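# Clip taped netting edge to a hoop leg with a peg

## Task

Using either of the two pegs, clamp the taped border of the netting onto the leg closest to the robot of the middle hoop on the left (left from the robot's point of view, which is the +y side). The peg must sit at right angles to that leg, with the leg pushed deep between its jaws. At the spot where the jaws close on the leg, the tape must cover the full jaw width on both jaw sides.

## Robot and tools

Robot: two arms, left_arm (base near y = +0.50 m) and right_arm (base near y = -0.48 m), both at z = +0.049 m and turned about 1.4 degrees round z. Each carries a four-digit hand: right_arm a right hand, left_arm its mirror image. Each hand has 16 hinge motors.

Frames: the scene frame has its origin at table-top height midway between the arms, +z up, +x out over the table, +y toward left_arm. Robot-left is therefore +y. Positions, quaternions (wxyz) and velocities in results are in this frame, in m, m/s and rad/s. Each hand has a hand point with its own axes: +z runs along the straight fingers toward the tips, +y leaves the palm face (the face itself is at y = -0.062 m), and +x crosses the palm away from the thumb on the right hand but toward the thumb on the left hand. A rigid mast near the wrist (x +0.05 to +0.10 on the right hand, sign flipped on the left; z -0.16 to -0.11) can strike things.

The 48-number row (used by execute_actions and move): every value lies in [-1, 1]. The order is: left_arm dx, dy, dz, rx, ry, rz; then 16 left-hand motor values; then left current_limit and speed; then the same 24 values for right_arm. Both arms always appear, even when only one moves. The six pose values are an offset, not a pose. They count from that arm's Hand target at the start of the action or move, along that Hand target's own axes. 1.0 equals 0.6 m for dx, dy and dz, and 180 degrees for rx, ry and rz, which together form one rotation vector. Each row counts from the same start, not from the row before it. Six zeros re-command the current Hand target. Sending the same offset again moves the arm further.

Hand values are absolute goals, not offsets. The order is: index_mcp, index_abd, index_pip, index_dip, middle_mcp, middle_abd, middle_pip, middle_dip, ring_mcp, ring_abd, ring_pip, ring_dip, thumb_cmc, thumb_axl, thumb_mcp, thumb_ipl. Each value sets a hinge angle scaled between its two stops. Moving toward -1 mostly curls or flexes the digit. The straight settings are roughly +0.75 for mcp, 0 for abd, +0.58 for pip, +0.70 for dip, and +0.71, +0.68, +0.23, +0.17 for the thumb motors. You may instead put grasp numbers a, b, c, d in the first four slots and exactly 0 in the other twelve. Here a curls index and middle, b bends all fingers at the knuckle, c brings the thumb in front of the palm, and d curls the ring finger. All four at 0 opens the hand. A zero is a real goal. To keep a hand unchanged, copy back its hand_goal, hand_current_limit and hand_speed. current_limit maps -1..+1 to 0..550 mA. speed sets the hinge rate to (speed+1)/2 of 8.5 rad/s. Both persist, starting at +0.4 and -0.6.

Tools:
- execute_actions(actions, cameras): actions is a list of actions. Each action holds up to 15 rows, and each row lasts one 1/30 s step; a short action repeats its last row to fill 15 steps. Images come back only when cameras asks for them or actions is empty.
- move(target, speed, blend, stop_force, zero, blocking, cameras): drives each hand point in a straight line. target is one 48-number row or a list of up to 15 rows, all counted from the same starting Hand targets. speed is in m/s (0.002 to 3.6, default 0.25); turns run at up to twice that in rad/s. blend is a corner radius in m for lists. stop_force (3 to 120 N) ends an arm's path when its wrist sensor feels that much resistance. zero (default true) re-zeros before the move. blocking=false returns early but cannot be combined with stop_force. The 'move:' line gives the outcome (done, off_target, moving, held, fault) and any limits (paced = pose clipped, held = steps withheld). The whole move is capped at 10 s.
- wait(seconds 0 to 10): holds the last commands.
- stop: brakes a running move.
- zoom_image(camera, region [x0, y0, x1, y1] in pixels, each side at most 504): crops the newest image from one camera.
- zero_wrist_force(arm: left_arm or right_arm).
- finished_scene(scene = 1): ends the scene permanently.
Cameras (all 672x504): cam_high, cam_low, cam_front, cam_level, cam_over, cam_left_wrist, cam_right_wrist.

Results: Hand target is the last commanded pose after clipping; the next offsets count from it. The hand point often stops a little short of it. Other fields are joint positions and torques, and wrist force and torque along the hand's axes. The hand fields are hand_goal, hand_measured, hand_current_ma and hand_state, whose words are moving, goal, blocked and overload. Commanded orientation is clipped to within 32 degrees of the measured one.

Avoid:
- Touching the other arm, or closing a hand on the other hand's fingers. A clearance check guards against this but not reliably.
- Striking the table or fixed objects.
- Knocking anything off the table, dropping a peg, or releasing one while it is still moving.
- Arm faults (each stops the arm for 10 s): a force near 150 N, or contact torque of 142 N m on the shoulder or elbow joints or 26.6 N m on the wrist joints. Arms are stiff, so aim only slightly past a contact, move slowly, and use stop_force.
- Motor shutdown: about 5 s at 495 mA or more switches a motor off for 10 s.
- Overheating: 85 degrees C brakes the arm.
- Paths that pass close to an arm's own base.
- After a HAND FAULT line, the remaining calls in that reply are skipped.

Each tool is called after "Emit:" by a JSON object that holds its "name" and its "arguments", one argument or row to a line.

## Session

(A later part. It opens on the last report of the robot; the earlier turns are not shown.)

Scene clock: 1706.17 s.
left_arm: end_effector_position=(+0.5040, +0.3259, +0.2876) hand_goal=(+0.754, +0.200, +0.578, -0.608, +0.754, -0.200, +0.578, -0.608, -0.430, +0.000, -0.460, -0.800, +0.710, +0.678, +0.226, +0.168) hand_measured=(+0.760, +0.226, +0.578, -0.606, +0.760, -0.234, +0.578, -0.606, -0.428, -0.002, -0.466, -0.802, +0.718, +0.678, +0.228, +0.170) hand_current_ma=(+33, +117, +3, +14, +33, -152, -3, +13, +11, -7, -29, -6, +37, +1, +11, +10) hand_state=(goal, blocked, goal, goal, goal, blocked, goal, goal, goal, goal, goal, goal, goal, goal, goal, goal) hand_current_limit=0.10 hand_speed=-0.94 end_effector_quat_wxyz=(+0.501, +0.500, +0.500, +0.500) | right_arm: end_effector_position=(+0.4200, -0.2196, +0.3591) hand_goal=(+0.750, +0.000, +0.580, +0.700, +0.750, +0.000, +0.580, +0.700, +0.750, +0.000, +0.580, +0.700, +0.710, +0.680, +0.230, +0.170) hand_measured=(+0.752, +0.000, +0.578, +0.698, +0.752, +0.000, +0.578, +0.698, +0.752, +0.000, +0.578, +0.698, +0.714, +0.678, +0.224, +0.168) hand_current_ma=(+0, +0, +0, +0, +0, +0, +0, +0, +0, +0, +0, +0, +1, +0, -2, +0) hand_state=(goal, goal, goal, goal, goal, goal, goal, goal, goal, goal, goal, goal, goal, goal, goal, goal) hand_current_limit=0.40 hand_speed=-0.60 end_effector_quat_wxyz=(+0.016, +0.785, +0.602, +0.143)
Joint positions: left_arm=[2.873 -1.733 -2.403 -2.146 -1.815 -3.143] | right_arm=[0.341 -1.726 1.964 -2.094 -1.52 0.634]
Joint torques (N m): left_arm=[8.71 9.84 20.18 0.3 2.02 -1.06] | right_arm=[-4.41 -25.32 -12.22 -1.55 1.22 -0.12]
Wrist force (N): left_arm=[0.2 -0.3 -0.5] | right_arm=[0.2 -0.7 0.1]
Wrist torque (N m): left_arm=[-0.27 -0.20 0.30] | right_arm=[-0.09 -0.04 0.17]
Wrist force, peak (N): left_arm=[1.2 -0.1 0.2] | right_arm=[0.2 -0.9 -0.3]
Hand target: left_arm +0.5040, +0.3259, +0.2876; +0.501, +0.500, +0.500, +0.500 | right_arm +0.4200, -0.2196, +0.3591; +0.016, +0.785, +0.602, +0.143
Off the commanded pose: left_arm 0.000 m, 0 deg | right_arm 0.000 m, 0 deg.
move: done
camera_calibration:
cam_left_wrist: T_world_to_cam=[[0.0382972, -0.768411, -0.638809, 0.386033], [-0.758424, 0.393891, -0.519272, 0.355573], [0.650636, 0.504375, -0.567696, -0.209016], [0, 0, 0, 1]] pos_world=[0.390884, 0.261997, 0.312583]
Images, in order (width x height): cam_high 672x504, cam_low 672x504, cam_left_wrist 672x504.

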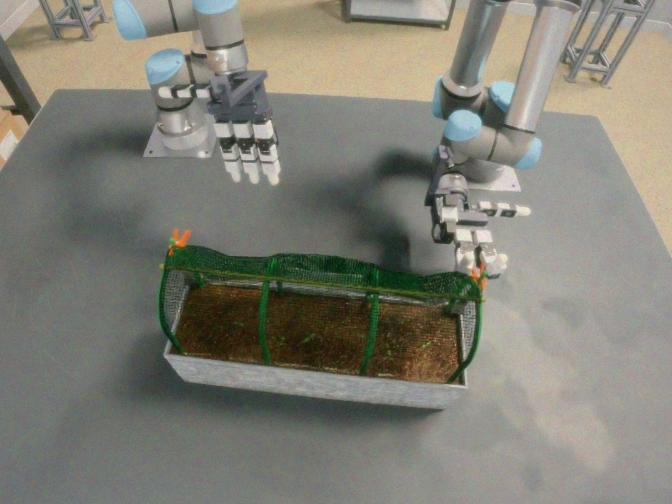

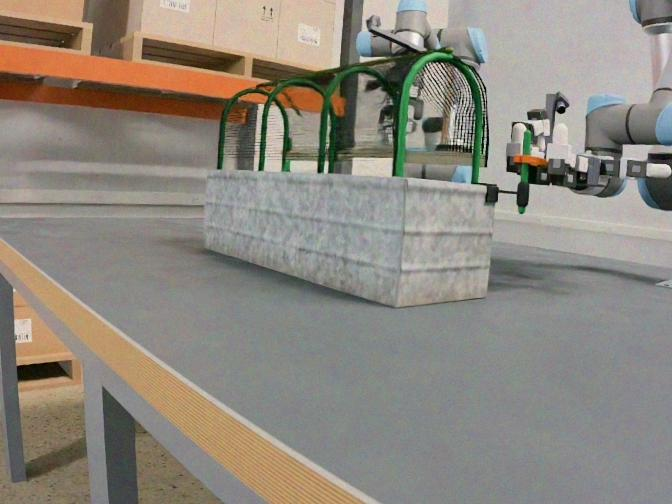

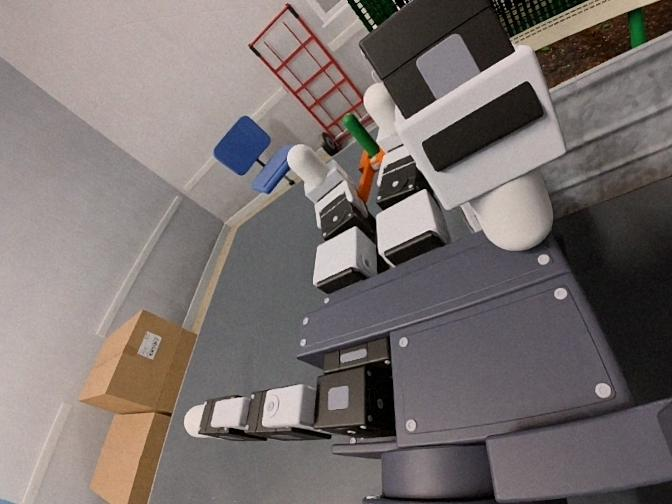

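Emit:
{"name": "move", "arguments": {
  "target": [0,0,0,0,0,0,0.753,0.0,0.577,-0.609,0.753,0.0,0.577,-0.609,-0.43,0,-0.46,-0.8,0.71,0.678,0.225,0.168,0.7,-0.94,0,0,0,0,0,0,0,0,0,0,0,0,0,0,0,0,0,0,0,0,0,0,0.4,-0.6],
  "speed": 0.05,
  "cameras": ["cam_left_wrist", "cam_low", "cam_high"]
}}

Emit:
{"name": "zoom_image", "arguments": {
  "camera": "cam_left_wrist",
  "region": [270, 60, 470, 260]
}}

Emit:
{"name": "zoom_image", "arguments": {
  "camera": "cam_low",
  "region": [490, 110, 610, 220]
}}

Emit:
{"name": "zoom_image", "arguments": {
  "camera": "cam_high",
  "region": [420, 220, 520, 310]
}}

Scene clock: 1718.47 s.
left_arm: end_effector_position=(+0.5040, +0.3259, +0.2876) hand_goal=(+0.754, +0.000, +0.578, -0.608, +0.754, +0.000, +0.578, -0.608, -0.430, +0.000, -0.460, -0.800, +0.710, +0.678, +0.226, +0.168) hand_measured=(+0.760, +0.198, +0.578, -0.606, +0.760, -0.194, +0.578, -0.606, -0.428, -0.002, -0.466, -0.802, +0.718, +0.678, +0.228, +0.170) hand_current_ma=(+34, +468, +3, +14, +34, -467, -3, +13, +11, -7, -29, -6, +37, +1, +11, +10) hand_state=(goal, blocked, goal, goal, goal, blocked, goal, goal, goal, goal, goal, goal, goal, goal, goal, goal) hand_current_limit=0.70 hand_speed=-0.94 end_effector_quat_wxyz=(+0.501, +0.500, +0.500, +0.500) | right_arm: end_effector_position=(+0.4200, -0.2196, +0.3591) hand_goal=(+0.750, +0.000, +0.580, +0.700, +0.750, +0.000, +0.580, +0.700, +0.750, +0.000, +0.580, +0.700, +0.710, +0.680, +0.230, +0.170) hand_measured=(+0.752, +0.000, +0.578, +0.698, +0.752, +0.000, +0.578, +0.698, +0.752, +0.000, +0.578, +0.698, +0.714, +0.678, +0.224, +0.168) hand_current_ma=(+0, +0, +0, +0, +0, +0, +0, +0, +0, +0, +0, +0, +1, +0, -2, +0) hand_state=(goal, goal, goal, goal, goal, goal, goal, goal, goal, goal, goal, goal, goal, goal, goal, goal) hand_current_limit=0.40 hand_speed=-0.60 end_effector_quat_wxyz=(+0.016, +0.785, +0.602, +0.143)
Joint positions: left_arm=[2.873 -1.733 -2.403 -2.146 -1.815 -3.143] | right_arm=[0.341 -1.726 1.964 -2.094 -1.52 0.634]
Joint torques (N m): left_arm=[9.06 12.09 19.62 0.88 -2.29 -1.14] | right_arm=[-4.98 -24.15 -14.1 -1.4 1.2 -0.06]
Wrist force (N): left_arm=[0.9 0.2 -0.5] | right_arm=[0.3 -0.6 -0.1]
Wrist torque (N m): left_arm=[-0.20 -0.14 0.35] | right_arm=[-0.07 -0.05 0.18]
Wrist force, peak (N): left_arm=[1.2 -0.2 -0.8] | right_arm=[0.1 -1.0 -0.3]
Hand target: left_arm +0.5040, +0.3259, +0.2876; +0.501, +0.500, +0.500, +0.500 | right_arm +0.4200, -0.2196, +0.3591; +0.016, +0.785, +0.602, +0.143
Off the commanded pose: left_arm 0.000 m, 0 deg | right_arm 0.000 m, 0 deg.
move: done
camera_calibration:
cam_left_wrist: T_world_to_cam=[[0.0382972, -0.768411, -0.638809, 0.386033], [-0.758424, 0.393891, -0.519272, 0.355573], [0.650636, 0.504375, -0.567696, -0.209016], [0, 0, 0, 1]] pos_world=[0.390884, 0.261997, 0.312583]
Images, in order (width x height): cam_high 672x504, cam_low 672x504, cam_left_wrist 672x504.

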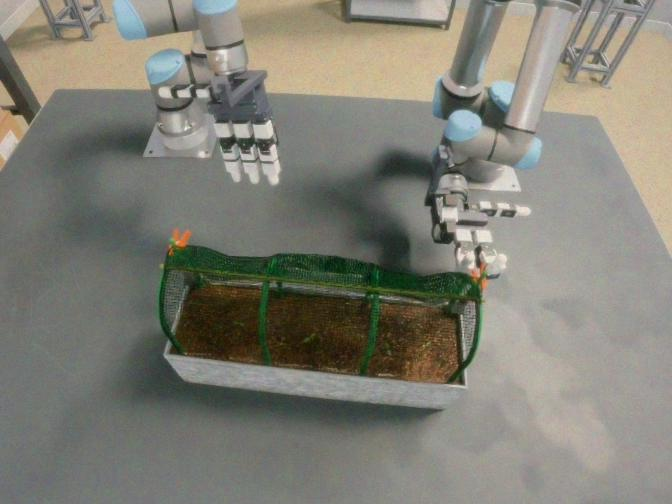

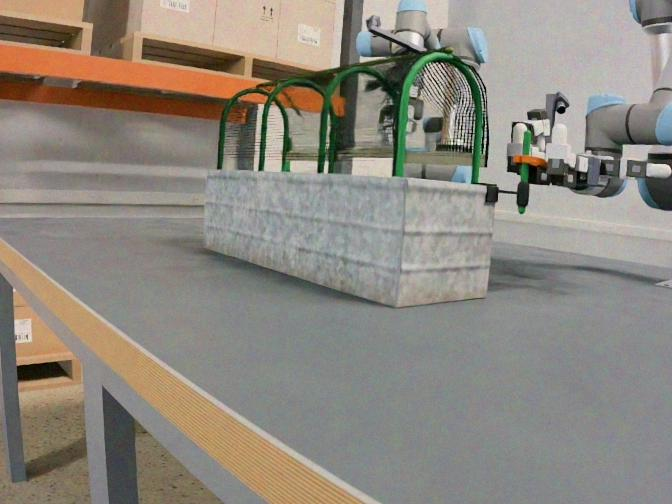

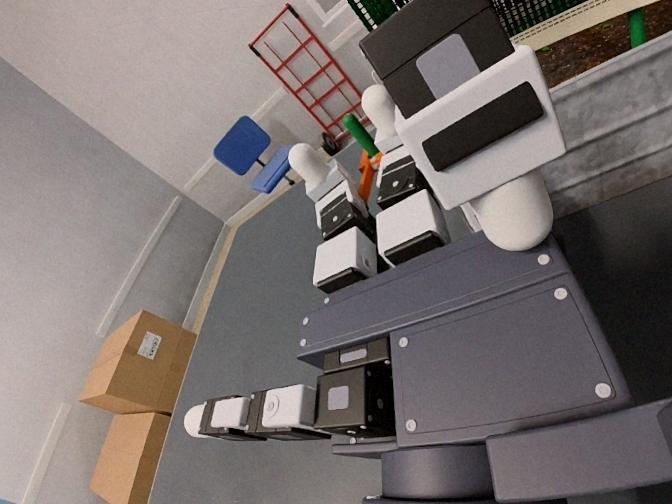

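Scaled by 2.520 from the camera's 672x504 image, which has a finer 960x720 frame.

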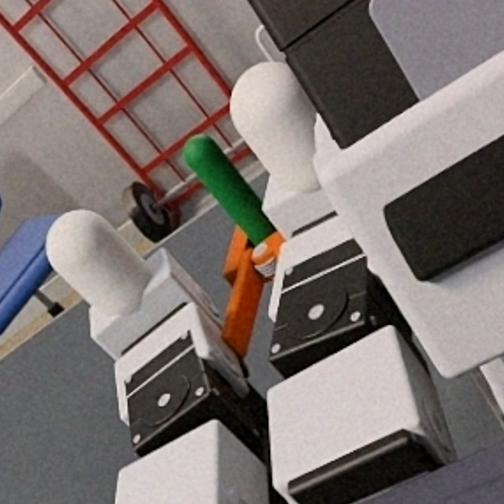

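Scaled by 4.200 from the camera's 672x504 image, which has a finer 960x720 frame.

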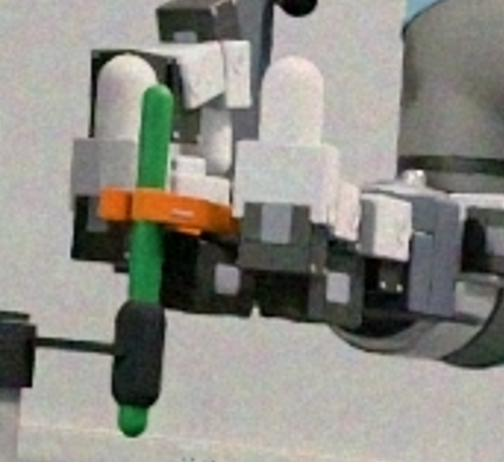

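Scaled by 5.040 from the camera's 672x504 image, which has a finer 960x720 frame.

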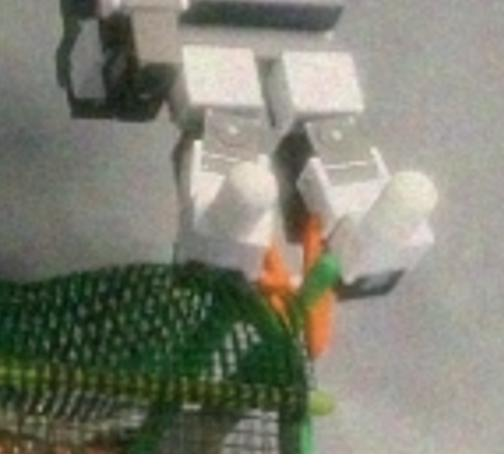

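Emit:
{"name": "move", "arguments": {
  "target": [
    [0,0,0,0,0,0,0.753,0.45,0.577,-0.609,0.753,-0.45,0.577,-0.609,-0.43,0,-0.46,-0.8,0.71,0.678,0.225,0.168,0.4,-0.8,0,0,0,0,0,0,0,0,0,0,0,0,0,0,0,0,0,0,0,0,0,0,0.4,-0.6],
    [0,0,0,0,0,0,0.753,0.45,-0.737,0.6,0.753,-0.45,-0.737,0.6,-0.43,0,-0.46,-0.8,0.71,0.678,0.225,0.168,0.4,-0.8,0,0,0,0,0,0,0,0,0,0,0,0,0,0,0,0,0,0,0,0,0,0,0.4,-0.6]
  ],
  "speed": 0.05,
  "cameras": ["cam_left_wrist", "cam_low", "cam_high"]
}}

Emit:
{"name": "zoom_image", "arguments": {
  "camera": "cam_left_wrist",
  "region": [250, 40, 470, 260]
}}

Emit:
{"name": "zoom_image", "arguments": {
  "camera": "cam_low",
  "region": [490, 90, 630, 220]
}}

Emit:
{"name": "zoom_image", "arguments": {
  "camera": "cam_high",
  "region": [420, 220, 520, 310]
}}

Scene clock: 1764.83 s.
left_arm: end_effector_position=(+0.5040, +0.3259, +0.2876) hand_goal=(+0.754, +0.450, -0.736, +0.600, +0.754, -0.450, -0.736, +0.600, -0.430, +0.000, -0.460, -0.800, +0.710, +0.678, +0.226, +0.168) hand_measured=(+0.760, +0.446, -0.732, +0.596, +0.760, -0.446, -0.732, +0.598, -0.428, -0.002, -0.466, -0.802, +0.718, +0.678, +0.228, +0.170) hand_current_ma=(+35, -13, +18, -15, +35, +14, +18, -14, +11, -7, -29, -6, +37, +1, +11, +10) hand_state=(goal, goal, goal, goal, goal, goal, goal, goal, goal, goal, goal, goal, goal, goal, goal, goal) hand_current_limit=0.40 hand_speed=-0.80 end_effector_quat_wxyz=(+0.501, +0.500, +0.500, +0.500) | right_arm: end_effector_position=(+0.4200, -0.2196, +0.3591) hand_goal=(+0.750, +0.000, +0.580, +0.700, +0.750, +0.000, +0.580, +0.700, +0.750, +0.000, +0.580, +0.700, +0.710, +0.680, +0.230, +0.170) hand_measured=(+0.752, +0.000, +0.578, +0.698, +0.752, +0.000, +0.578, +0.698, +0.752, +0.000, +0.578, +0.698, +0.714, +0.678, +0.224, +0.168) hand_current_ma=(+0, +0, +0, +0, +0, +0, +0, +0, +0, +0, +0, +0, +1, +0, -2, +0) hand_state=(goal, goal, goal, goal, goal, goal, goal, goal, goal, goal, goal, goal, goal, goal, goal, goal) hand_current_limit=0.40 hand_speed=-0.60 end_effector_quat_wxyz=(+0.016, +0.785, +0.602, +0.143)
Joint positions: left_arm=[2.873 -1.733 -2.403 -2.146 -1.815 -3.143] | right_arm=[0.341 -1.726 1.964 -2.094 -1.52 0.634]
Joint torques (N m): left_arm=[8.93 14.58 18.76 1.64 -2.17 -0.99] | right_arm=[-5.26 -24.76 -13.45 -1.6 1.13 0.13]
Wrist force (N): left_arm=[1.0 -0.1 0.0] | right_arm=[0.2 -0.5 -0.1]
Wrist torque (N m): left_arm=[-0.31 -0.18 0.36] | right_arm=[-0.06 -0.04 0.16]
Wrist force, peak (N): left_arm=[0.1 -0.3 -2.2] | right_arm=[0.2 -0.9 -0.2]
Hand target: left_arm +0.5040, +0.3259, +0.2876; +0.501, +0.500, +0.500, +0.500 | right_arm +0.4200, -0.2196, +0.3591; +0.016, +0.785, +0.602, +0.143
Off the commanded pose: left_arm 0.000 m, 0 deg | right_arm 0.000 m, 0 deg.
move: done
camera_calibration:
cam_left_wrist: T_world_to_cam=[[0.0382972, -0.768411, -0.638809, 0.38611], [-0.758424, 0.393891, -0.519272, 0.355534], [0.650636, 0.504375, -0.567696, -0.209066], [0, 0, 0, 1]] pos_world=[0.390884, 0.262097, 0.312583]
Images, in order (width x height): cam_high 672x504, cam_low 672x504, cam_left_wrist 672x504.

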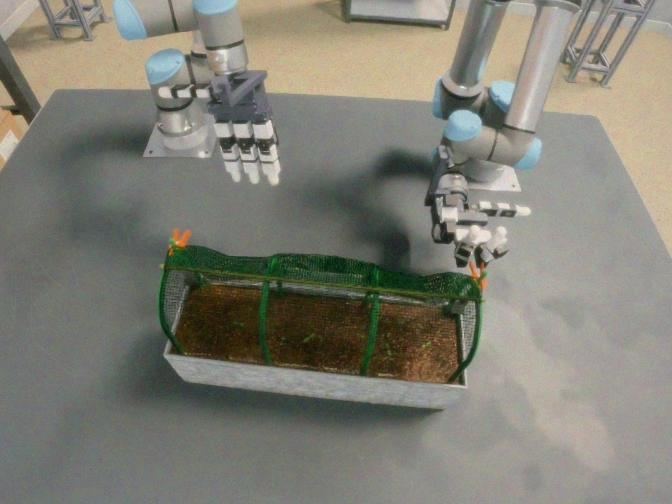

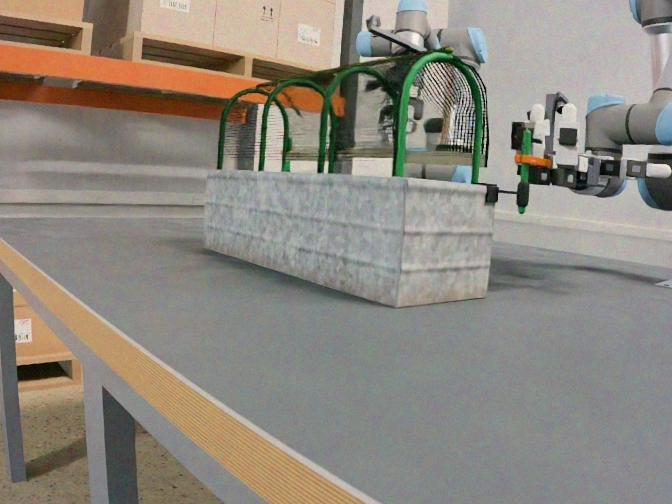

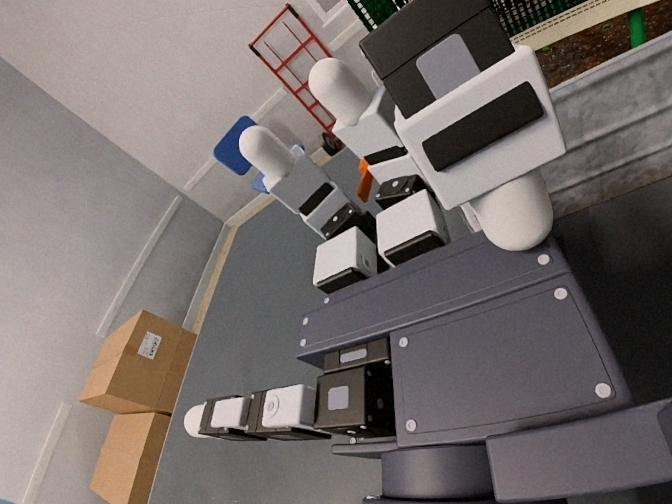

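Scaled by 2.291 from the camera's 672x504 image, which has a finer 960x720 frame.

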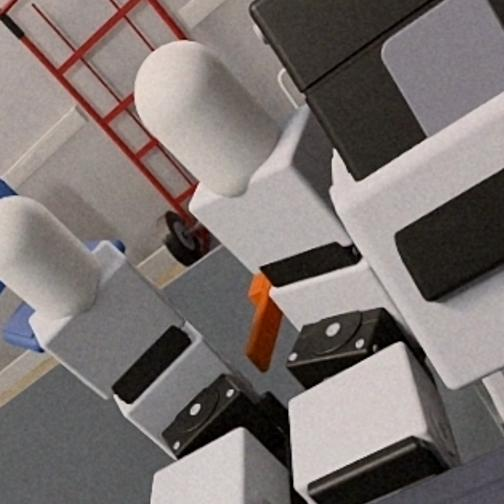

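Scaled by 3.600 from the camera's 672x504 image, which has a finer 960x720 frame.

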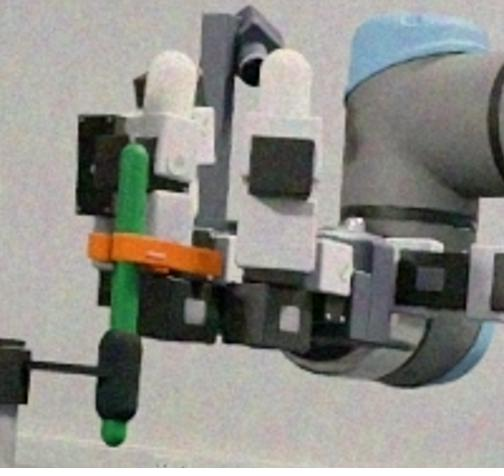

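Scaled by 5.040 from the camera's 672x504 image, which has a finer 960x720 frame.

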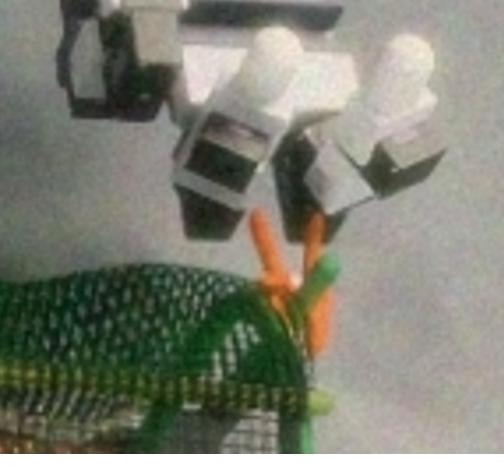

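Emit:
{"name": "move", "arguments": {
  "target": [0,-0.0067,0.0167,0,0,0,0.753,0.45,-0.737,0.6,0.753,-0.45,-0.737,0.6,-0.43,0,-0.46,-0.8,0.71,0.678,0.225,0.168,0.4,-0.8,0,0,0,0,0,0,0,0,0,0,0,0,0,0,0,0,0,0,0,0,0,0,0.4,-0.6],
  "speed": 0.05
}}

Emit:
{"name": "move", "arguments": {
  "target": [0,0,0,0,0,0,0.753,0.25,-0.737,0.6,0.753,-0.25,-0.737,0.6,-0.43,0,-0.46,-0.8,0.71,0.678,0.225,0.168,0.1,-0.92,0,0,0,0,0,0,0,0,0,0,0,0,0,0,0,0,0,0,0,0,0,0,0.4,-0.6],
  "speed": 0.05,
  "cameras": ["cam_left_wrist", "cam_low", "cam_high"]
}}

Emit:
{"name": "zoom_image", "arguments": {
  "camera": "cam_left_wrist",
  "region": [250, 40, 470, 260]
}}

Emit:
{"name": "zoom_image", "arguments": {
  "camera": "cam_low",
  "region": [490, 90, 630, 220]
}}

Emit:
{"name": "zoom_image", "arguments": {
  "camera": "cam_high",
  "region": [420, 220, 520, 310]
}}

Scene clock: 1799.47 s.
left_arm: end_effector_position=(+0.5139, +0.3259, +0.2836) hand_goal=(+0.754, +0.450, -0.736, +0.600, +0.754, -0.450, -0.736, +0.600, -0.430, +0.000, -0.460, -0.800, +0.710, +0.678, +0.226, +0.168) hand_measured=(+0.760, +0.448, -0.732, +0.596, +0.760, -0.446, -0.732, +0.598, -0.428, -0.002, -0.466, -0.802, +0.718, +0.678, +0.228, +0.170) hand_current_ma=(+35, -13, +18, -15, +35, +14, +17, -14, +11, -7, -29, -6, +37, +1, +11, +10) hand_state=(goal, goal, goal, goal, goal, goal, goal, goal, goal, goal, goal, goal, goal, goal, goal, goal) hand_current_limit=0.40 hand_speed=-0.80 end_effector_quat_wxyz=(+0.501, +0.500, +0.500, +0.500) end_effector_velocity=(+0.001, +0.000, -0.001) end_effector_angular_velocity=(+0.001, +0.001, -0.001) | right_arm: end_effector_position=(+0.4200, -0.2196, +0.3591) hand_goal=(+0.750, +0.000, +0.580, +0.700, +0.750, +0.000, +0.580, +0.700, +0.750, +0.000, +0.580, +0.700, +0.710, +0.680, +0.230, +0.170) hand_measured=(+0.752, +0.000, +0.578, +0.698, +0.752, +0.000, +0.578, +0.698, +0.752, +0.000, +0.578, +0.698, +0.714, +0.678, +0.224, +0.168) hand_current_ma=(+0, +0, +0, +0, +0, +0, +0, +0, +0, +0, +0, +0, +1, +0, -2, +0) hand_state=(goal, goal, goal, goal, goal, goal, goal, goal, goal, goal, goal, goal, goal, goal, goal, goal) hand_current_limit=0.40 hand_speed=-0.60 end_effector_quat_wxyz=(+0.016, +0.785, +0.602, +0.143)
Joint positions: left_arm=[2.882 -1.761 -2.384 -2.137 -1.806 -3.143] | right_arm=[0.341 -1.726 1.964 -2.094 -1.52 0.634]
Joint velocities: left_arm=[0.001 -0.005 0.003 0.001 0.001 0] | right_arm=[within noise]
Joint torques (N m): left_arm=[8.97 10.73 19.74 3.28 2.64 -0.94] | right_arm=[-5.23 -24.3 -14.2 -1.55 1.1 0.16]
Wrist force (N): left_arm=[1.0 -0.1 0.1] | right_arm=[0.0 -0.7 0.2]
Wrist torque (N m): left_arm=[-0.32 -0.17 0.35] | right_arm=[-0.10 -0.02 0.15]
Wrist force, peak (N): left_arm=[1.4 -0.4 0.2] | right_arm=[0.3 -0.9 0.0]
Hand target: left_arm +0.5140, +0.3259, +0.2835; +0.501, +0.500, +0.500, +0.500 | right_arm +0.4200, -0.2196, +0.3591; +0.016, +0.785, +0.602, +0.143
Off the commanded pose: left_arm 0.000 m, 0 deg | right_arm 0.000 m, 0 deg.
move: done

Scene clock: 1800.30 s.
left_arm: end_effector_position=(+0.5140, +0.3259, +0.2835) hand_goal=(+0.754, +0.250, -0.736, +0.600, +0.754, -0.250, -0.736, +0.600, -0.430, +0.000, -0.460, -0.800, +0.710, +0.678, +0.226, +0.168) hand_measured=(+0.760, +0.316, -0.734, +0.596, +0.760, -0.310, -0.734, +0.598, -0.428, -0.002, -0.466, -0.802, +0.718, +0.678, +0.228, +0.170) hand_current_ma=(+35, +294, +14, -15, +35, -267, +13, -14, +11, -7, -29, -6, +37, +1, +11, +10) hand_state=(goal, blocked, goal, goal, goal, blocked, goal, goal, goal, goal, goal, goal, goal, goal, goal, goal) hand_current_limit=0.10 hand_speed=-0.92 end_effector_quat_wxyz=(+0.501, +0.500, +0.500, +0.500) | right_arm: end_effector_position=(+0.4200, -0.2196, +0.3591) hand_goal=(+0.750, +0.000, +0.580, +0.700, +0.750, +0.000, +0.580, +0.700, +0.750, +0.000, +0.580, +0.700, +0.710, +0.680, +0.230, +0.170) hand_measured=(+0.752, +0.000, +0.578, +0.698, +0.752, +0.000, +0.578, +0.698, +0.752, +0.000, +0.578, +0.698, +0.714, +0.678, +0.224, +0.168) hand_current_ma=(+0, +0, +0, +0, +0, +0, +0, +0, +0, +0, +0, +0, +1, +0, -2, +0) hand_state=(goal, goal, goal, goal, goal, goal, goal, goal, goal, goal, goal, goal, goal, goal, goal, goal) hand_current_limit=0.40 hand_speed=-0.60 end_effector_quat_wxyz=(+0.016, +0.785, +0.602, +0.143)
Joint positions: left_arm=[2.882 -1.761 -2.384 -2.137 -1.806 -3.143] | right_arm=[0.341 -1.726 1.964 -2.094 -1.52 0.634]
Joint torques (N m): left_arm=[9.3 11.35 21.13 3.35 2.65 -0.11] | right_arm=[-4.83 -24.64 -12.75 -1.51 1.07 0.26]
Wrist force (N): left_arm=[1.1 -0.2 -2.2] | right_arm=[0.2 -0.7 -0.2]
Wrist torque (N m): left_arm=[-0.15 -0.10 0.37] | right_arm=[-0.06 -0.03 0.16]
Wrist force, peak (N): left_arm=[1.3 -0.6 -2.8] | right_arm=[0.2 -1.0 -0.1]
Hand target: left_arm +0.5140, +0.3259, +0.2835; +0.501, +0.500, +0.500, +0.500 | right_arm +0.4200, -0.2196, +0.3591; +0.016, +0.785, +0.602, +0.143
Off the commanded pose: left_arm 0.000 m, 0 deg | right_arm 0.000 m, 0 deg.
move: done
camera_calibration:
cam_left_wrist: T_world_to_cam=[[0.0383449, -0.768436, -0.638776, 0.383072], [-0.758421, 0.393842, -0.519312, 0.361105], [0.650636, 0.504375, -0.567697, -0.217793], [0, 0, 0, 1]] pos_world=[0.400884, 0.261997, 0.308583]
Images, in order (width x height): cam_high 672x504, cam_low 672x504, cam_left_wrist 672x504.

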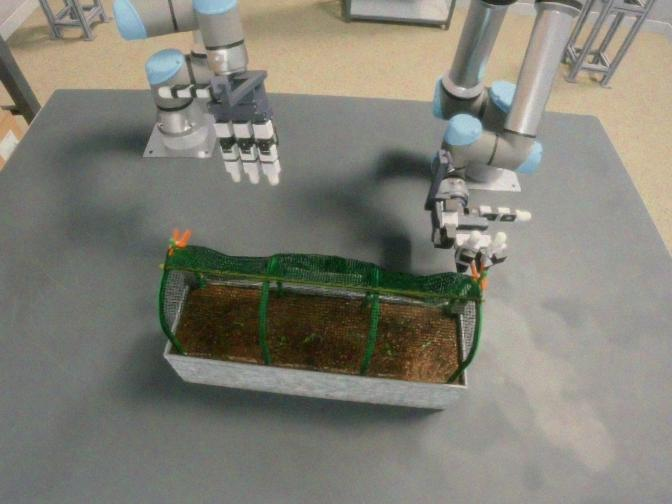

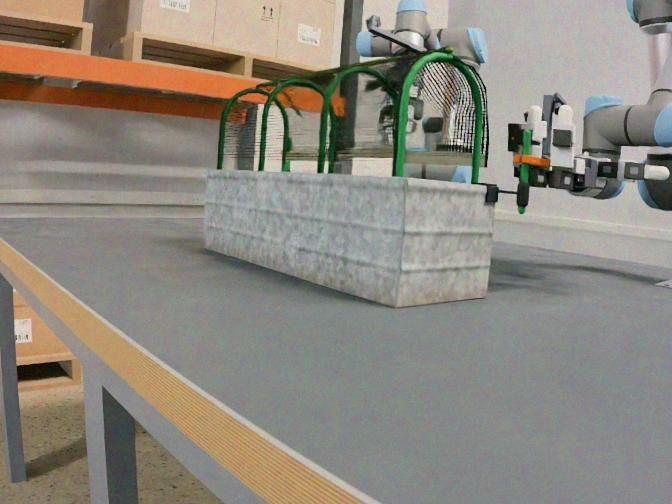

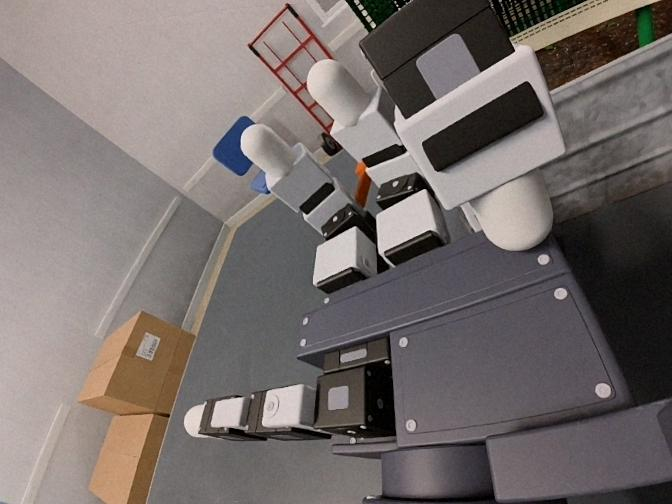

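Scaled by 2.291 from the camera's 672x504 image, which has a finer 960x720 frame.

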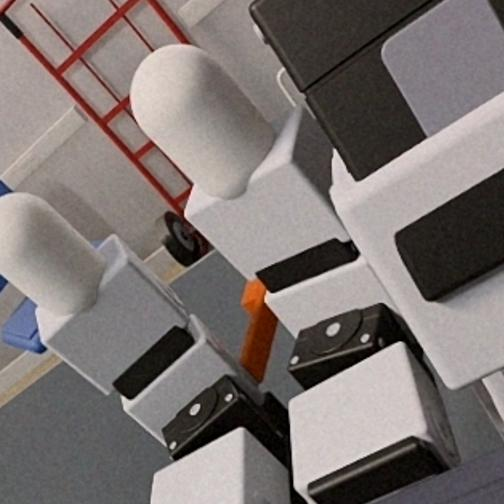

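Scaled by 3.600 from the camera's 672x504 image, which has a finer 960x720 frame.

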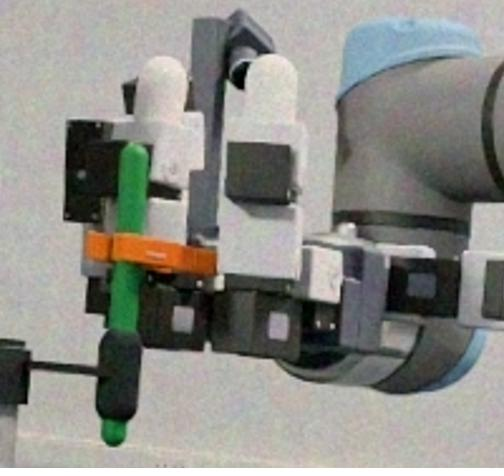

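Scaled by 5.040 from the camera's 672x504 image, which has a finer 960x720 frame.

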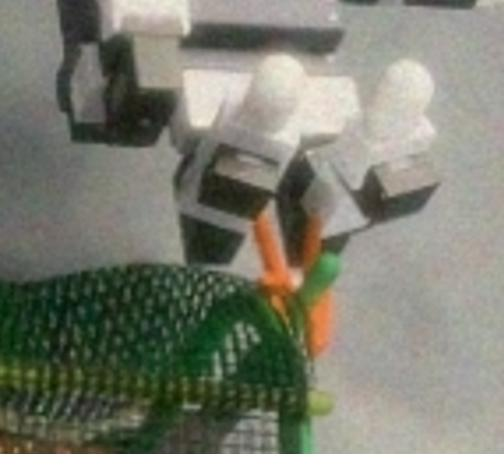

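Emit:
{"name": "move", "arguments": {
  "target": [0,0,0,0,0,0,0.753,0.05,-0.737,0.6,0.753,-0.05,-0.737,0.6,-0.43,0,-0.46,-0.8,0.71,0.678,0.225,0.168,0.7,-0.92,0,0,0,0,0,0,0,0,0,0,0,0,0,0,0,0,0,0,0,0,0,0,0.4,-0.6],
  "speed": 0.05,
  "cameras": ["cam_left_wrist", "cam_low", "cam_high", "cam_over"]
}}

Emit:
{"name": "zoom_image", "arguments": {
  "camera": "cam_left_wrist",
  "region": [250, 40, 470, 260]
}}

Emit:
{"name": "zoom_image", "arguments": {
  "camera": "cam_low",
  "region": [490, 90, 630, 220]
}}

Emit:
{"name": "zoom_image", "arguments": {
  "camera": "cam_high",
  "region": [420, 220, 520, 310]
}}

Emit:
{"name": "zoom_image", "arguments": {
  "camera": "cam_over",
  "region": [0, 300, 110, 430]
}}

Scene clock: 1812.00 s.
left_arm: end_effector_position=(+0.5140, +0.3259, +0.2835) hand_goal=(+0.754, +0.050, -0.736, +0.600, +0.754, -0.050, -0.736, +0.600, -0.430, +0.000, -0.460, -0.800, +0.710, +0.678, +0.226, +0.168) hand_measured=(+0.760, +0.314, -0.734, +0.596, +0.760, -0.154, -0.734, +0.598, -0.428, -0.002, -0.466, -0.802, +0.718, +0.678, +0.228, +0.170) hand_current_ma=(+35, +467, +14, -15, +35, -459, +12, -14, +11, -7, -29, -6, +37, +1, +11, +10) hand_state=(goal, blocked, goal, goal, goal, blocked, goal, goal, goal, goal, goal, goal, goal, goal, goal, goal) hand_current_limit=0.70 hand_speed=-0.92 end_effector_quat_wxyz=(+0.501, +0.500, +0.500, +0.500) | right_arm: end_effector_position=(+0.4200, -0.2196, +0.3591) hand_goal=(+0.750, +0.000, +0.580, +0.700, +0.750, +0.000, +0.580, +0.700, +0.750, +0.000, +0.580, +0.700, +0.710, +0.680, +0.230, +0.170) hand_measured=(+0.752, +0.000, +0.578, +0.698, +0.752, +0.000, +0.578, +0.698, +0.752, +0.000, +0.578, +0.698, +0.714, +0.678, +0.224, +0.168) hand_current_ma=(+0, +0, +0, +0, +0, +0, +0, +0, +0, +0, +0, +0, +1, +0, -2, +0) hand_state=(goal, goal, goal, goal, goal, goal, goal, goal, goal, goal, goal, goal, goal, goal, goal, goal) hand_current_limit=0.40 hand_speed=-0.60 end_effector_quat_wxyz=(+0.016, +0.785, +0.602, +0.143)
Joint positions: left_arm=[2.882 -1.761 -2.384 -2.137 -1.806 -3.143] | right_arm=[0.341 -1.726 1.964 -2.094 -1.52 0.634]
Joint torques (N m): left_arm=[8.2 12.13 21 3.44 2.55 1.09] | right_arm=[-4.65 -24.65 -12.67 -1.52 1.01 0.29]
Wrist force (N): left_arm=[3.5 0.3 -4.0] | right_arm=[0.2 -0.5 -0.2]
Wrist torque (N m): left_arm=[0.00 0.07 0.56] | right_arm=[-0.05 -0.04 0.17]
Wrist force, peak (N): left_arm=[2.6 0.0 -8.5] | right_arm=[0.1 -1.0 -0.2]
Hand target: left_arm +0.5140, +0.3259, +0.2835; +0.501, +0.500, +0.500, +0.500 | right_arm +0.4200, -0.2196, +0.3591; +0.016, +0.785, +0.602, +0.143
Off the commanded pose: left_arm 0.000 m, 0 deg | right_arm 0.000 m, 0 deg.
move: done
camera_calibration:
cam_left_wrist: T_world_to_cam=[[0.0382972, -0.768411, -0.638809, 0.383095], [-0.758424, 0.393891, -0.519272, 0.36108], [0.650636, 0.504375, -0.567696, -0.217793], [0, 0, 0, 1]] pos_world=[0.400884, 0.261997, 0.308583]
Images, in order (width x height): cam_high 672x504, cam_low 672x504, cam_over 672x504, cam_left_wrist 672x504.

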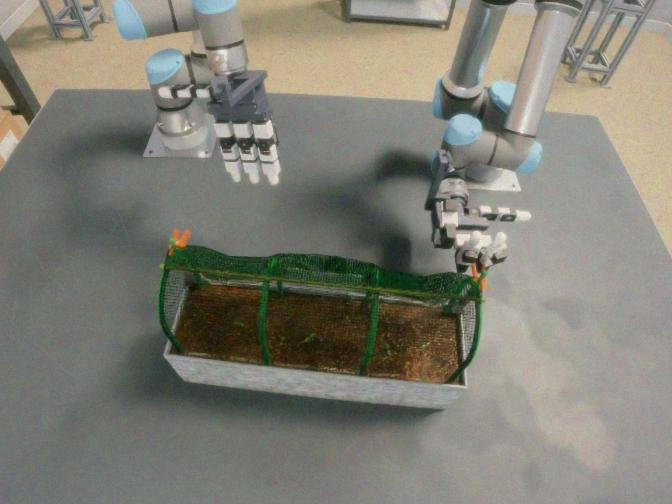

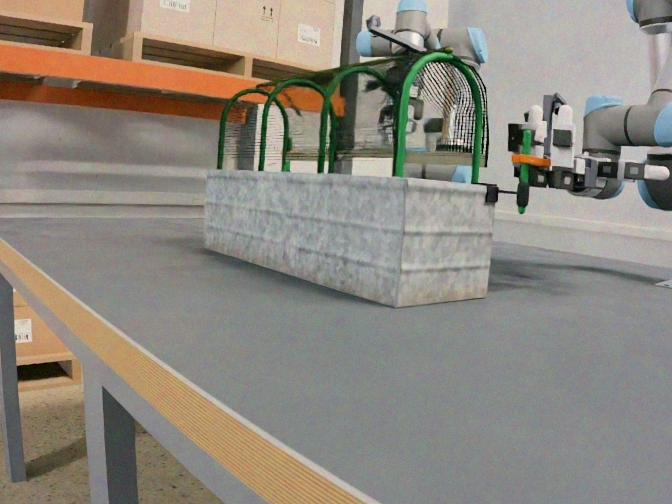

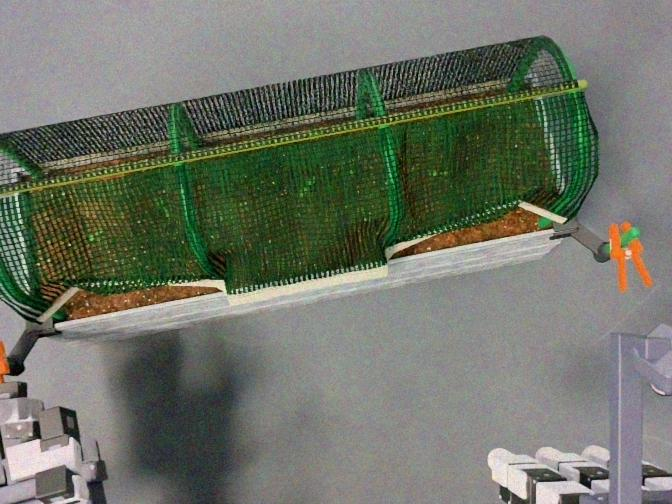

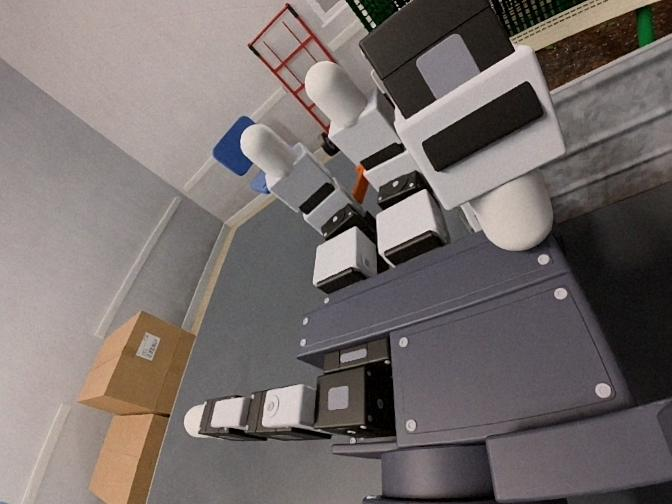

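Scaled by 2.291 from the camera's 672x504 image, which has a finer 960x720 frame.

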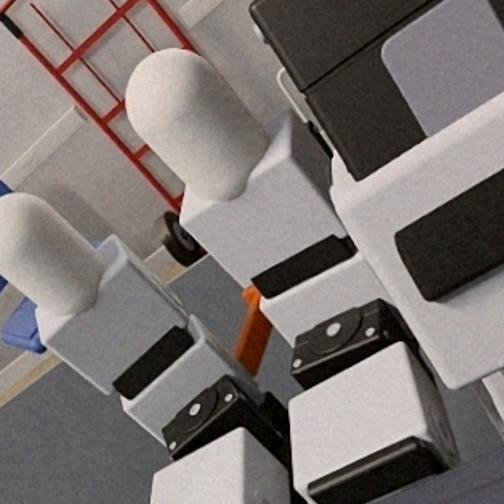

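Scaled by 3.600 from the camera's 672x504 image, which has a finer 960x720 frame.

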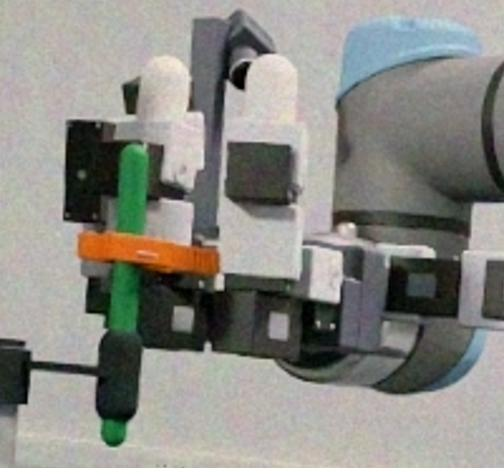

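Scaled by 5.040 from the camera's 672x504 image, which has a finer 960x720 frame.

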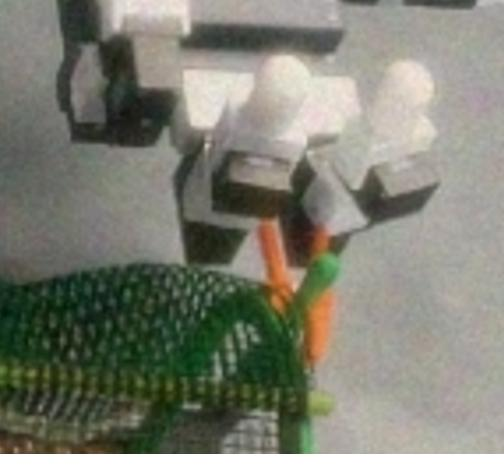

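Scaled by 3.877 from the camera's 672x504 image, which has a finer 960x720 frame.

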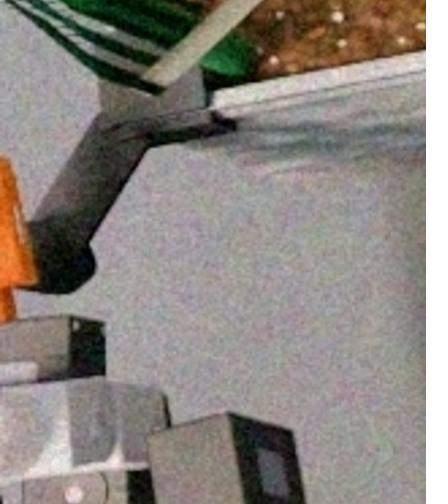

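Emit:
{"name": "move", "arguments": {
  "target": [
    [0,0,0,0,0,0,0.753,0.56,-0.737,0.6,0.753,-0.56,-0.737,0.6,-0.43,0,-0.46,-0.8,0.71,0.678,0.225,0.168,0.4,-0.85,0,0,0,0,0,0,0,0,0,0,0,0,0,0,0,0,0,0,0,0,0,0,0.4,-0.6],
    [0,0,0.01,0,0,0,0.753,0.56,-0.737,0.6,0.753,-0.56,-0.737,0.6,-0.43,0,-0.46,-0.8,0.71,0.678,0.225,0.168,0.4,-0.85,0,0,0,0,0,0,0,0,0,0,0,0,0,0,0,0,0,0,0,0,0,0,0.4,-0.6]
  ],
  "speed": 0.04
}}

Emit:
{"name": "move", "arguments": {
  "target": [0,0,0,0,0,0,0.753,0.25,-0.737,0.6,0.753,-0.25,-0.737,0.6,-0.43,0,-0.46,-0.8,0.71,0.678,0.225,0.168,0.3,-0.92,0,0,0,0,0,0,0,0,0,0,0,0,0,0,0,0,0,0,0,0,0,0,0.4,-0.6],
  "speed": 0.05,
  "cameras": ["cam_left_wrist", "cam_low", "cam_high"]
}}

Emit:
{"name": "zoom_image", "arguments": {
  "camera": "cam_left_wrist",
  "region": [250, 40, 470, 260]
}}

Emit:
{"name": "zoom_image", "arguments": {
  "camera": "cam_low",
  "region": [490, 90, 630, 220]
}}

Emit:
{"name": "zoom_image", "arguments": {
  "camera": "cam_high",
  "region": [420, 220, 520, 310]
}}

Scene clock: 2024.80 s.
left_arm: end_effector_position=(+0.5198, +0.3259, +0.2835) hand_goal=(+0.754, +0.560, -0.736, +0.600, +0.754, -0.560, -0.736, +0.600, -0.430, +0.000, -0.460, -0.800, +0.710, +0.678, +0.226, +0.168) hand_measured=(+0.760, +0.564, -0.734, +0.596, +0.760, -0.556, -0.734, +0.598, -0.428, -0.002, -0.466, -0.802, +0.718, +0.678, +0.228, +0.170) hand_current_ma=(+35, +23, +12, -15, +35, +14, +12, -14, +11, -7, -29, -6, +37, +1, +11, +10) hand_state=(goal, goal, goal, goal, goal, goal, goal, goal, goal, goal, goal, goal, goal, goal, goal, goal) hand_current_limit=0.40 hand_speed=-0.85 end_effector_quat_wxyz=(+0.501, +0.500, +0.500, +0.500) end_effector_velocity=(+0.002, +0.000, -0.001) end_effector_angular_velocity=(+0.001, +0.003, +0.001) | right_arm: end_effector_position=(+0.4200, -0.2196, +0.3591) hand_goal=(+0.750, +0.000, +0.580, +0.700, +0.750, +0.000, +0.580, +0.700, +0.750, +0.000, +0.580, +0.700, +0.710, +0.680, +0.230, +0.170) hand_measured=(+0.752, +0.000, +0.578, +0.698, +0.752, +0.000, +0.578, +0.698, +0.752, +0.000, +0.578, +0.698, +0.714, +0.678, +0.224, +0.168) hand_current_ma=(+0, +0, +0, +0, +0, +0, +0, +0, +0, +0, +0, +0, +1, +0, -2, +0) hand_state=(goal, goal, goal, goal, goal, goal, goal, goal, goal, goal, goal, goal, goal, goal, goal, goal) hand_current_limit=0.40 hand_speed=-0.60 end_effector_quat_wxyz=(+0.016, +0.785, +0.602, +0.143)
Joint positions: left_arm=[2.886 -1.77 -2.371 -2.141 -1.802 -3.143] | right_arm=[0.341 -1.726 1.964 -2.094 -1.52 0.634]
Joint velocities: left_arm=[0.001 -0.005 0.004 -0.001 0 0.001] | right_arm=[within noise]
Joint torques (N m): left_arm=[8.56 11.46 21.27 0.47 3.31 1.05] | right_arm=[-4.04 -24.05 -14.3 -1.66 0.92 0.25]
Wrist force (N): left_arm=[3.3 0.1 -1.8] | right_arm=[0.1 -0.6 -0.1]
Wrist torque (N m): left_arm=[-0.14 -0.04 0.54] | right_arm=[-0.07 -0.02 0.16]
Wrist force, peak (N): left_arm=[1.6 -0.3 -5.8] | right_arm=[0.2 -0.9 -0.2]
Hand target: left_arm +0.5200, +0.3259, +0.2835; +0.501, +0.500, +0.500, +0.500 | right_arm +0.4200, -0.2196, +0.3591; +0.016, +0.785, +0.602, +0.143
Off the commanded pose: left_arm 0.000 m, 0 deg | right_arm 0.000 m, 0 deg.
move: done

Scene clock: 2026.00 s.
left_arm: end_effector_position=(+0.5200, +0.3259, +0.2835) hand_goal=(+0.754, +0.250, -0.736, +0.600, +0.754, -0.250, -0.736, +0.600, -0.430, +0.000, -0.460, -0.800, +0.710, +0.678, +0.226, +0.168) hand_measured=(+0.760, +0.468, -0.734, +0.596, +0.760, -0.318, -0.734, +0.598, -0.428, -0.002, -0.466, -0.802, +0.718, +0.678, +0.228, +0.170) hand_current_ma=(+35, +357, +12, -15, +35, -301, +12, -14, +11, -7, -29, -6, +37, +1, +11, +10) hand_state=(goal, blocked, goal, goal, goal, blocked, goal, goal, goal, goal, goal, goal, goal, goal, goal, goal) hand_current_limit=0.30 hand_speed=-0.92 end_effector_quat_wxyz=(+0.501, +0.500, +0.500, +0.500) | right_arm: end_effector_position=(+0.4200, -0.2196, +0.3591) hand_goal=(+0.750, +0.000, +0.580, +0.700, +0.750, +0.000, +0.580, +0.700, +0.750, +0.000, +0.580, +0.700, +0.710, +0.680, +0.230, +0.170) hand_measured=(+0.752, +0.000, +0.578, +0.698, +0.752, +0.000, +0.578, +0.698, +0.752, +0.000, +0.578, +0.698, +0.714, +0.678, +0.224, +0.168) hand_current_ma=(+0, +0, +0, +0, +0, +0, +0, +0, +0, +0, +0, +0, +1, +0, -2, +0) hand_state=(goal, goal, goal, goal, goal, goal, goal, goal, goal, goal, goal, goal, goal, goal, goal, goal) hand_current_limit=0.40 hand_speed=-0.60 end_effector_quat_wxyz=(+0.016, +0.785, +0.602, +0.143)
Joint positions: left_arm=[2.886 -1.771 -2.371 -2.141 -1.802 -3.143] | right_arm=[0.341 -1.726 1.964 -2.094 -1.52 0.634]
Joint torques (N m): left_arm=[8.26 11.67 22.71 1.39 3.55 0.68] | right_arm=[-4.14 -24.29 -12.95 -1.37 0.81 0.21]
Wrist force (N): left_arm=[3.7 -0.1 -5.8] | right_arm=[0.3 -0.6 -0.1]
Wrist torque (N m): left_arm=[0.13 0.03 0.57] | right_arm=[-0.06 -0.05 0.18]
Wrist force, peak (N): left_arm=[3.7 0.0 -6.8] | right_arm=[0.3 -0.9 -0.2]
Hand target: left_arm +0.5200, +0.3259, +0.2835; +0.501, +0.500, +0.500, +0.500 | right_arm +0.4200, -0.2196, +0.3591; +0.016, +0.785, +0.602, +0.143
Off the commanded pose: left_arm 0.000 m, 0 deg | right_arm 0.000 m, 0 deg.
move: done
camera_calibration:
cam_left_wrist: T_world_to_cam=[[0.0382972, -0.768411, -0.638809, 0.382865], [-0.758424, 0.393891, -0.519272, 0.365631], [0.650636, 0.504375, -0.567696, -0.221697], [0, 0, 0, 1]] pos_world=[0.406884, 0.261997, 0.308583]
Images, in order (width x height): cam_high 672x504, cam_low 672x504, cam_left_wrist 672x504.

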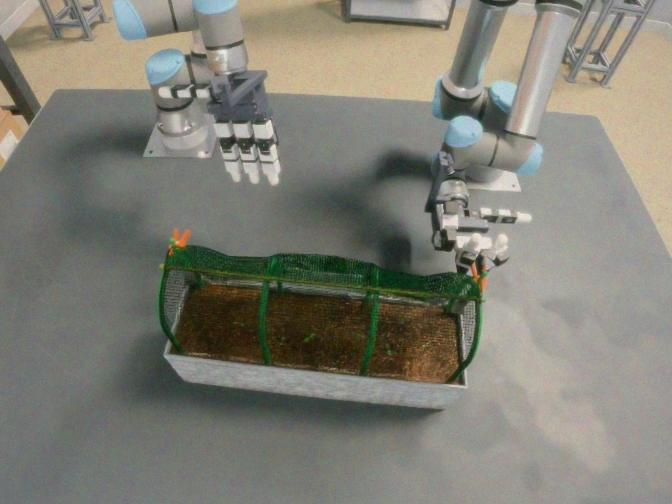

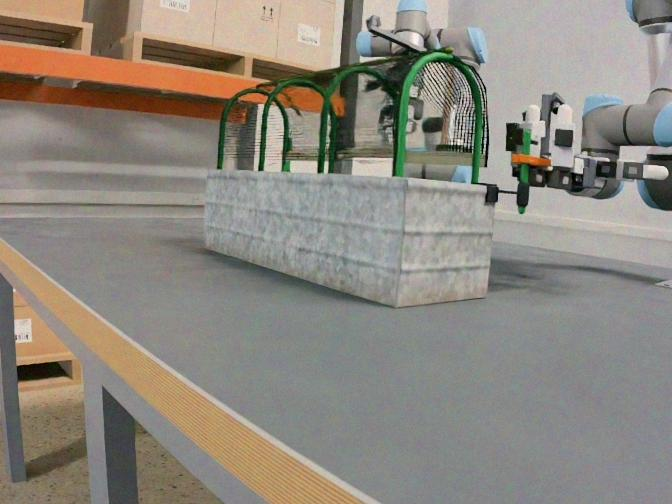

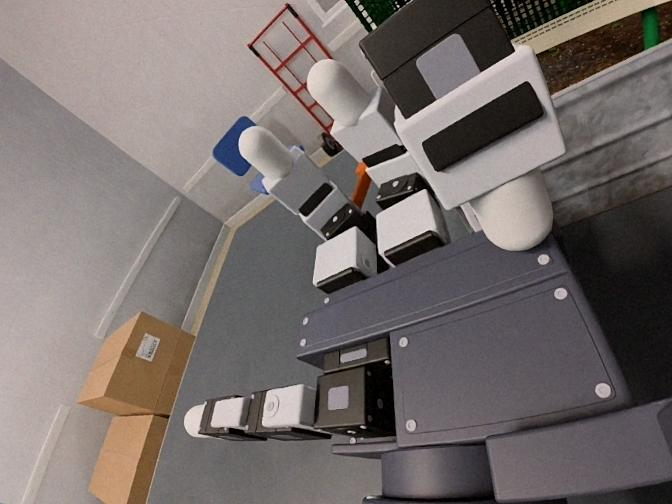

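Scaled by 2.291 from the camera's 672x504 image, which has a finer 960x720 frame.

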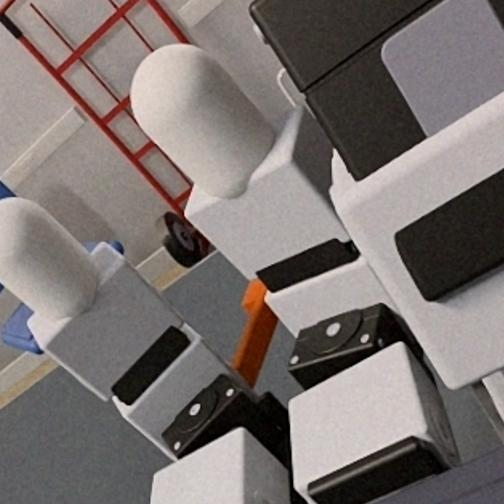

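Scaled by 3.600 from the camera's 672x504 image, which has a finer 960x720 frame.

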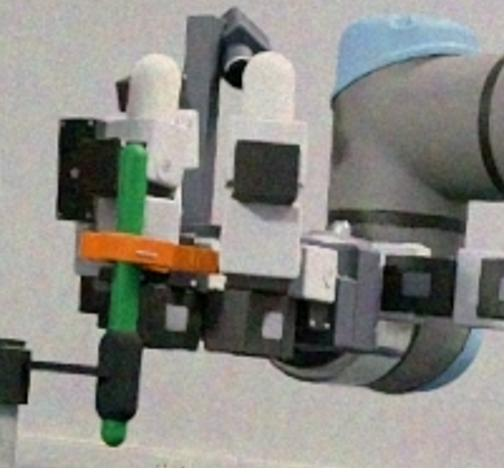

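Scaled by 5.040 from the camera's 672x504 image, which has a finer 960x720 frame.

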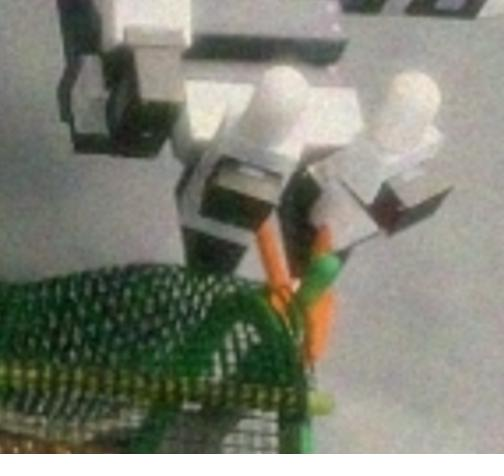

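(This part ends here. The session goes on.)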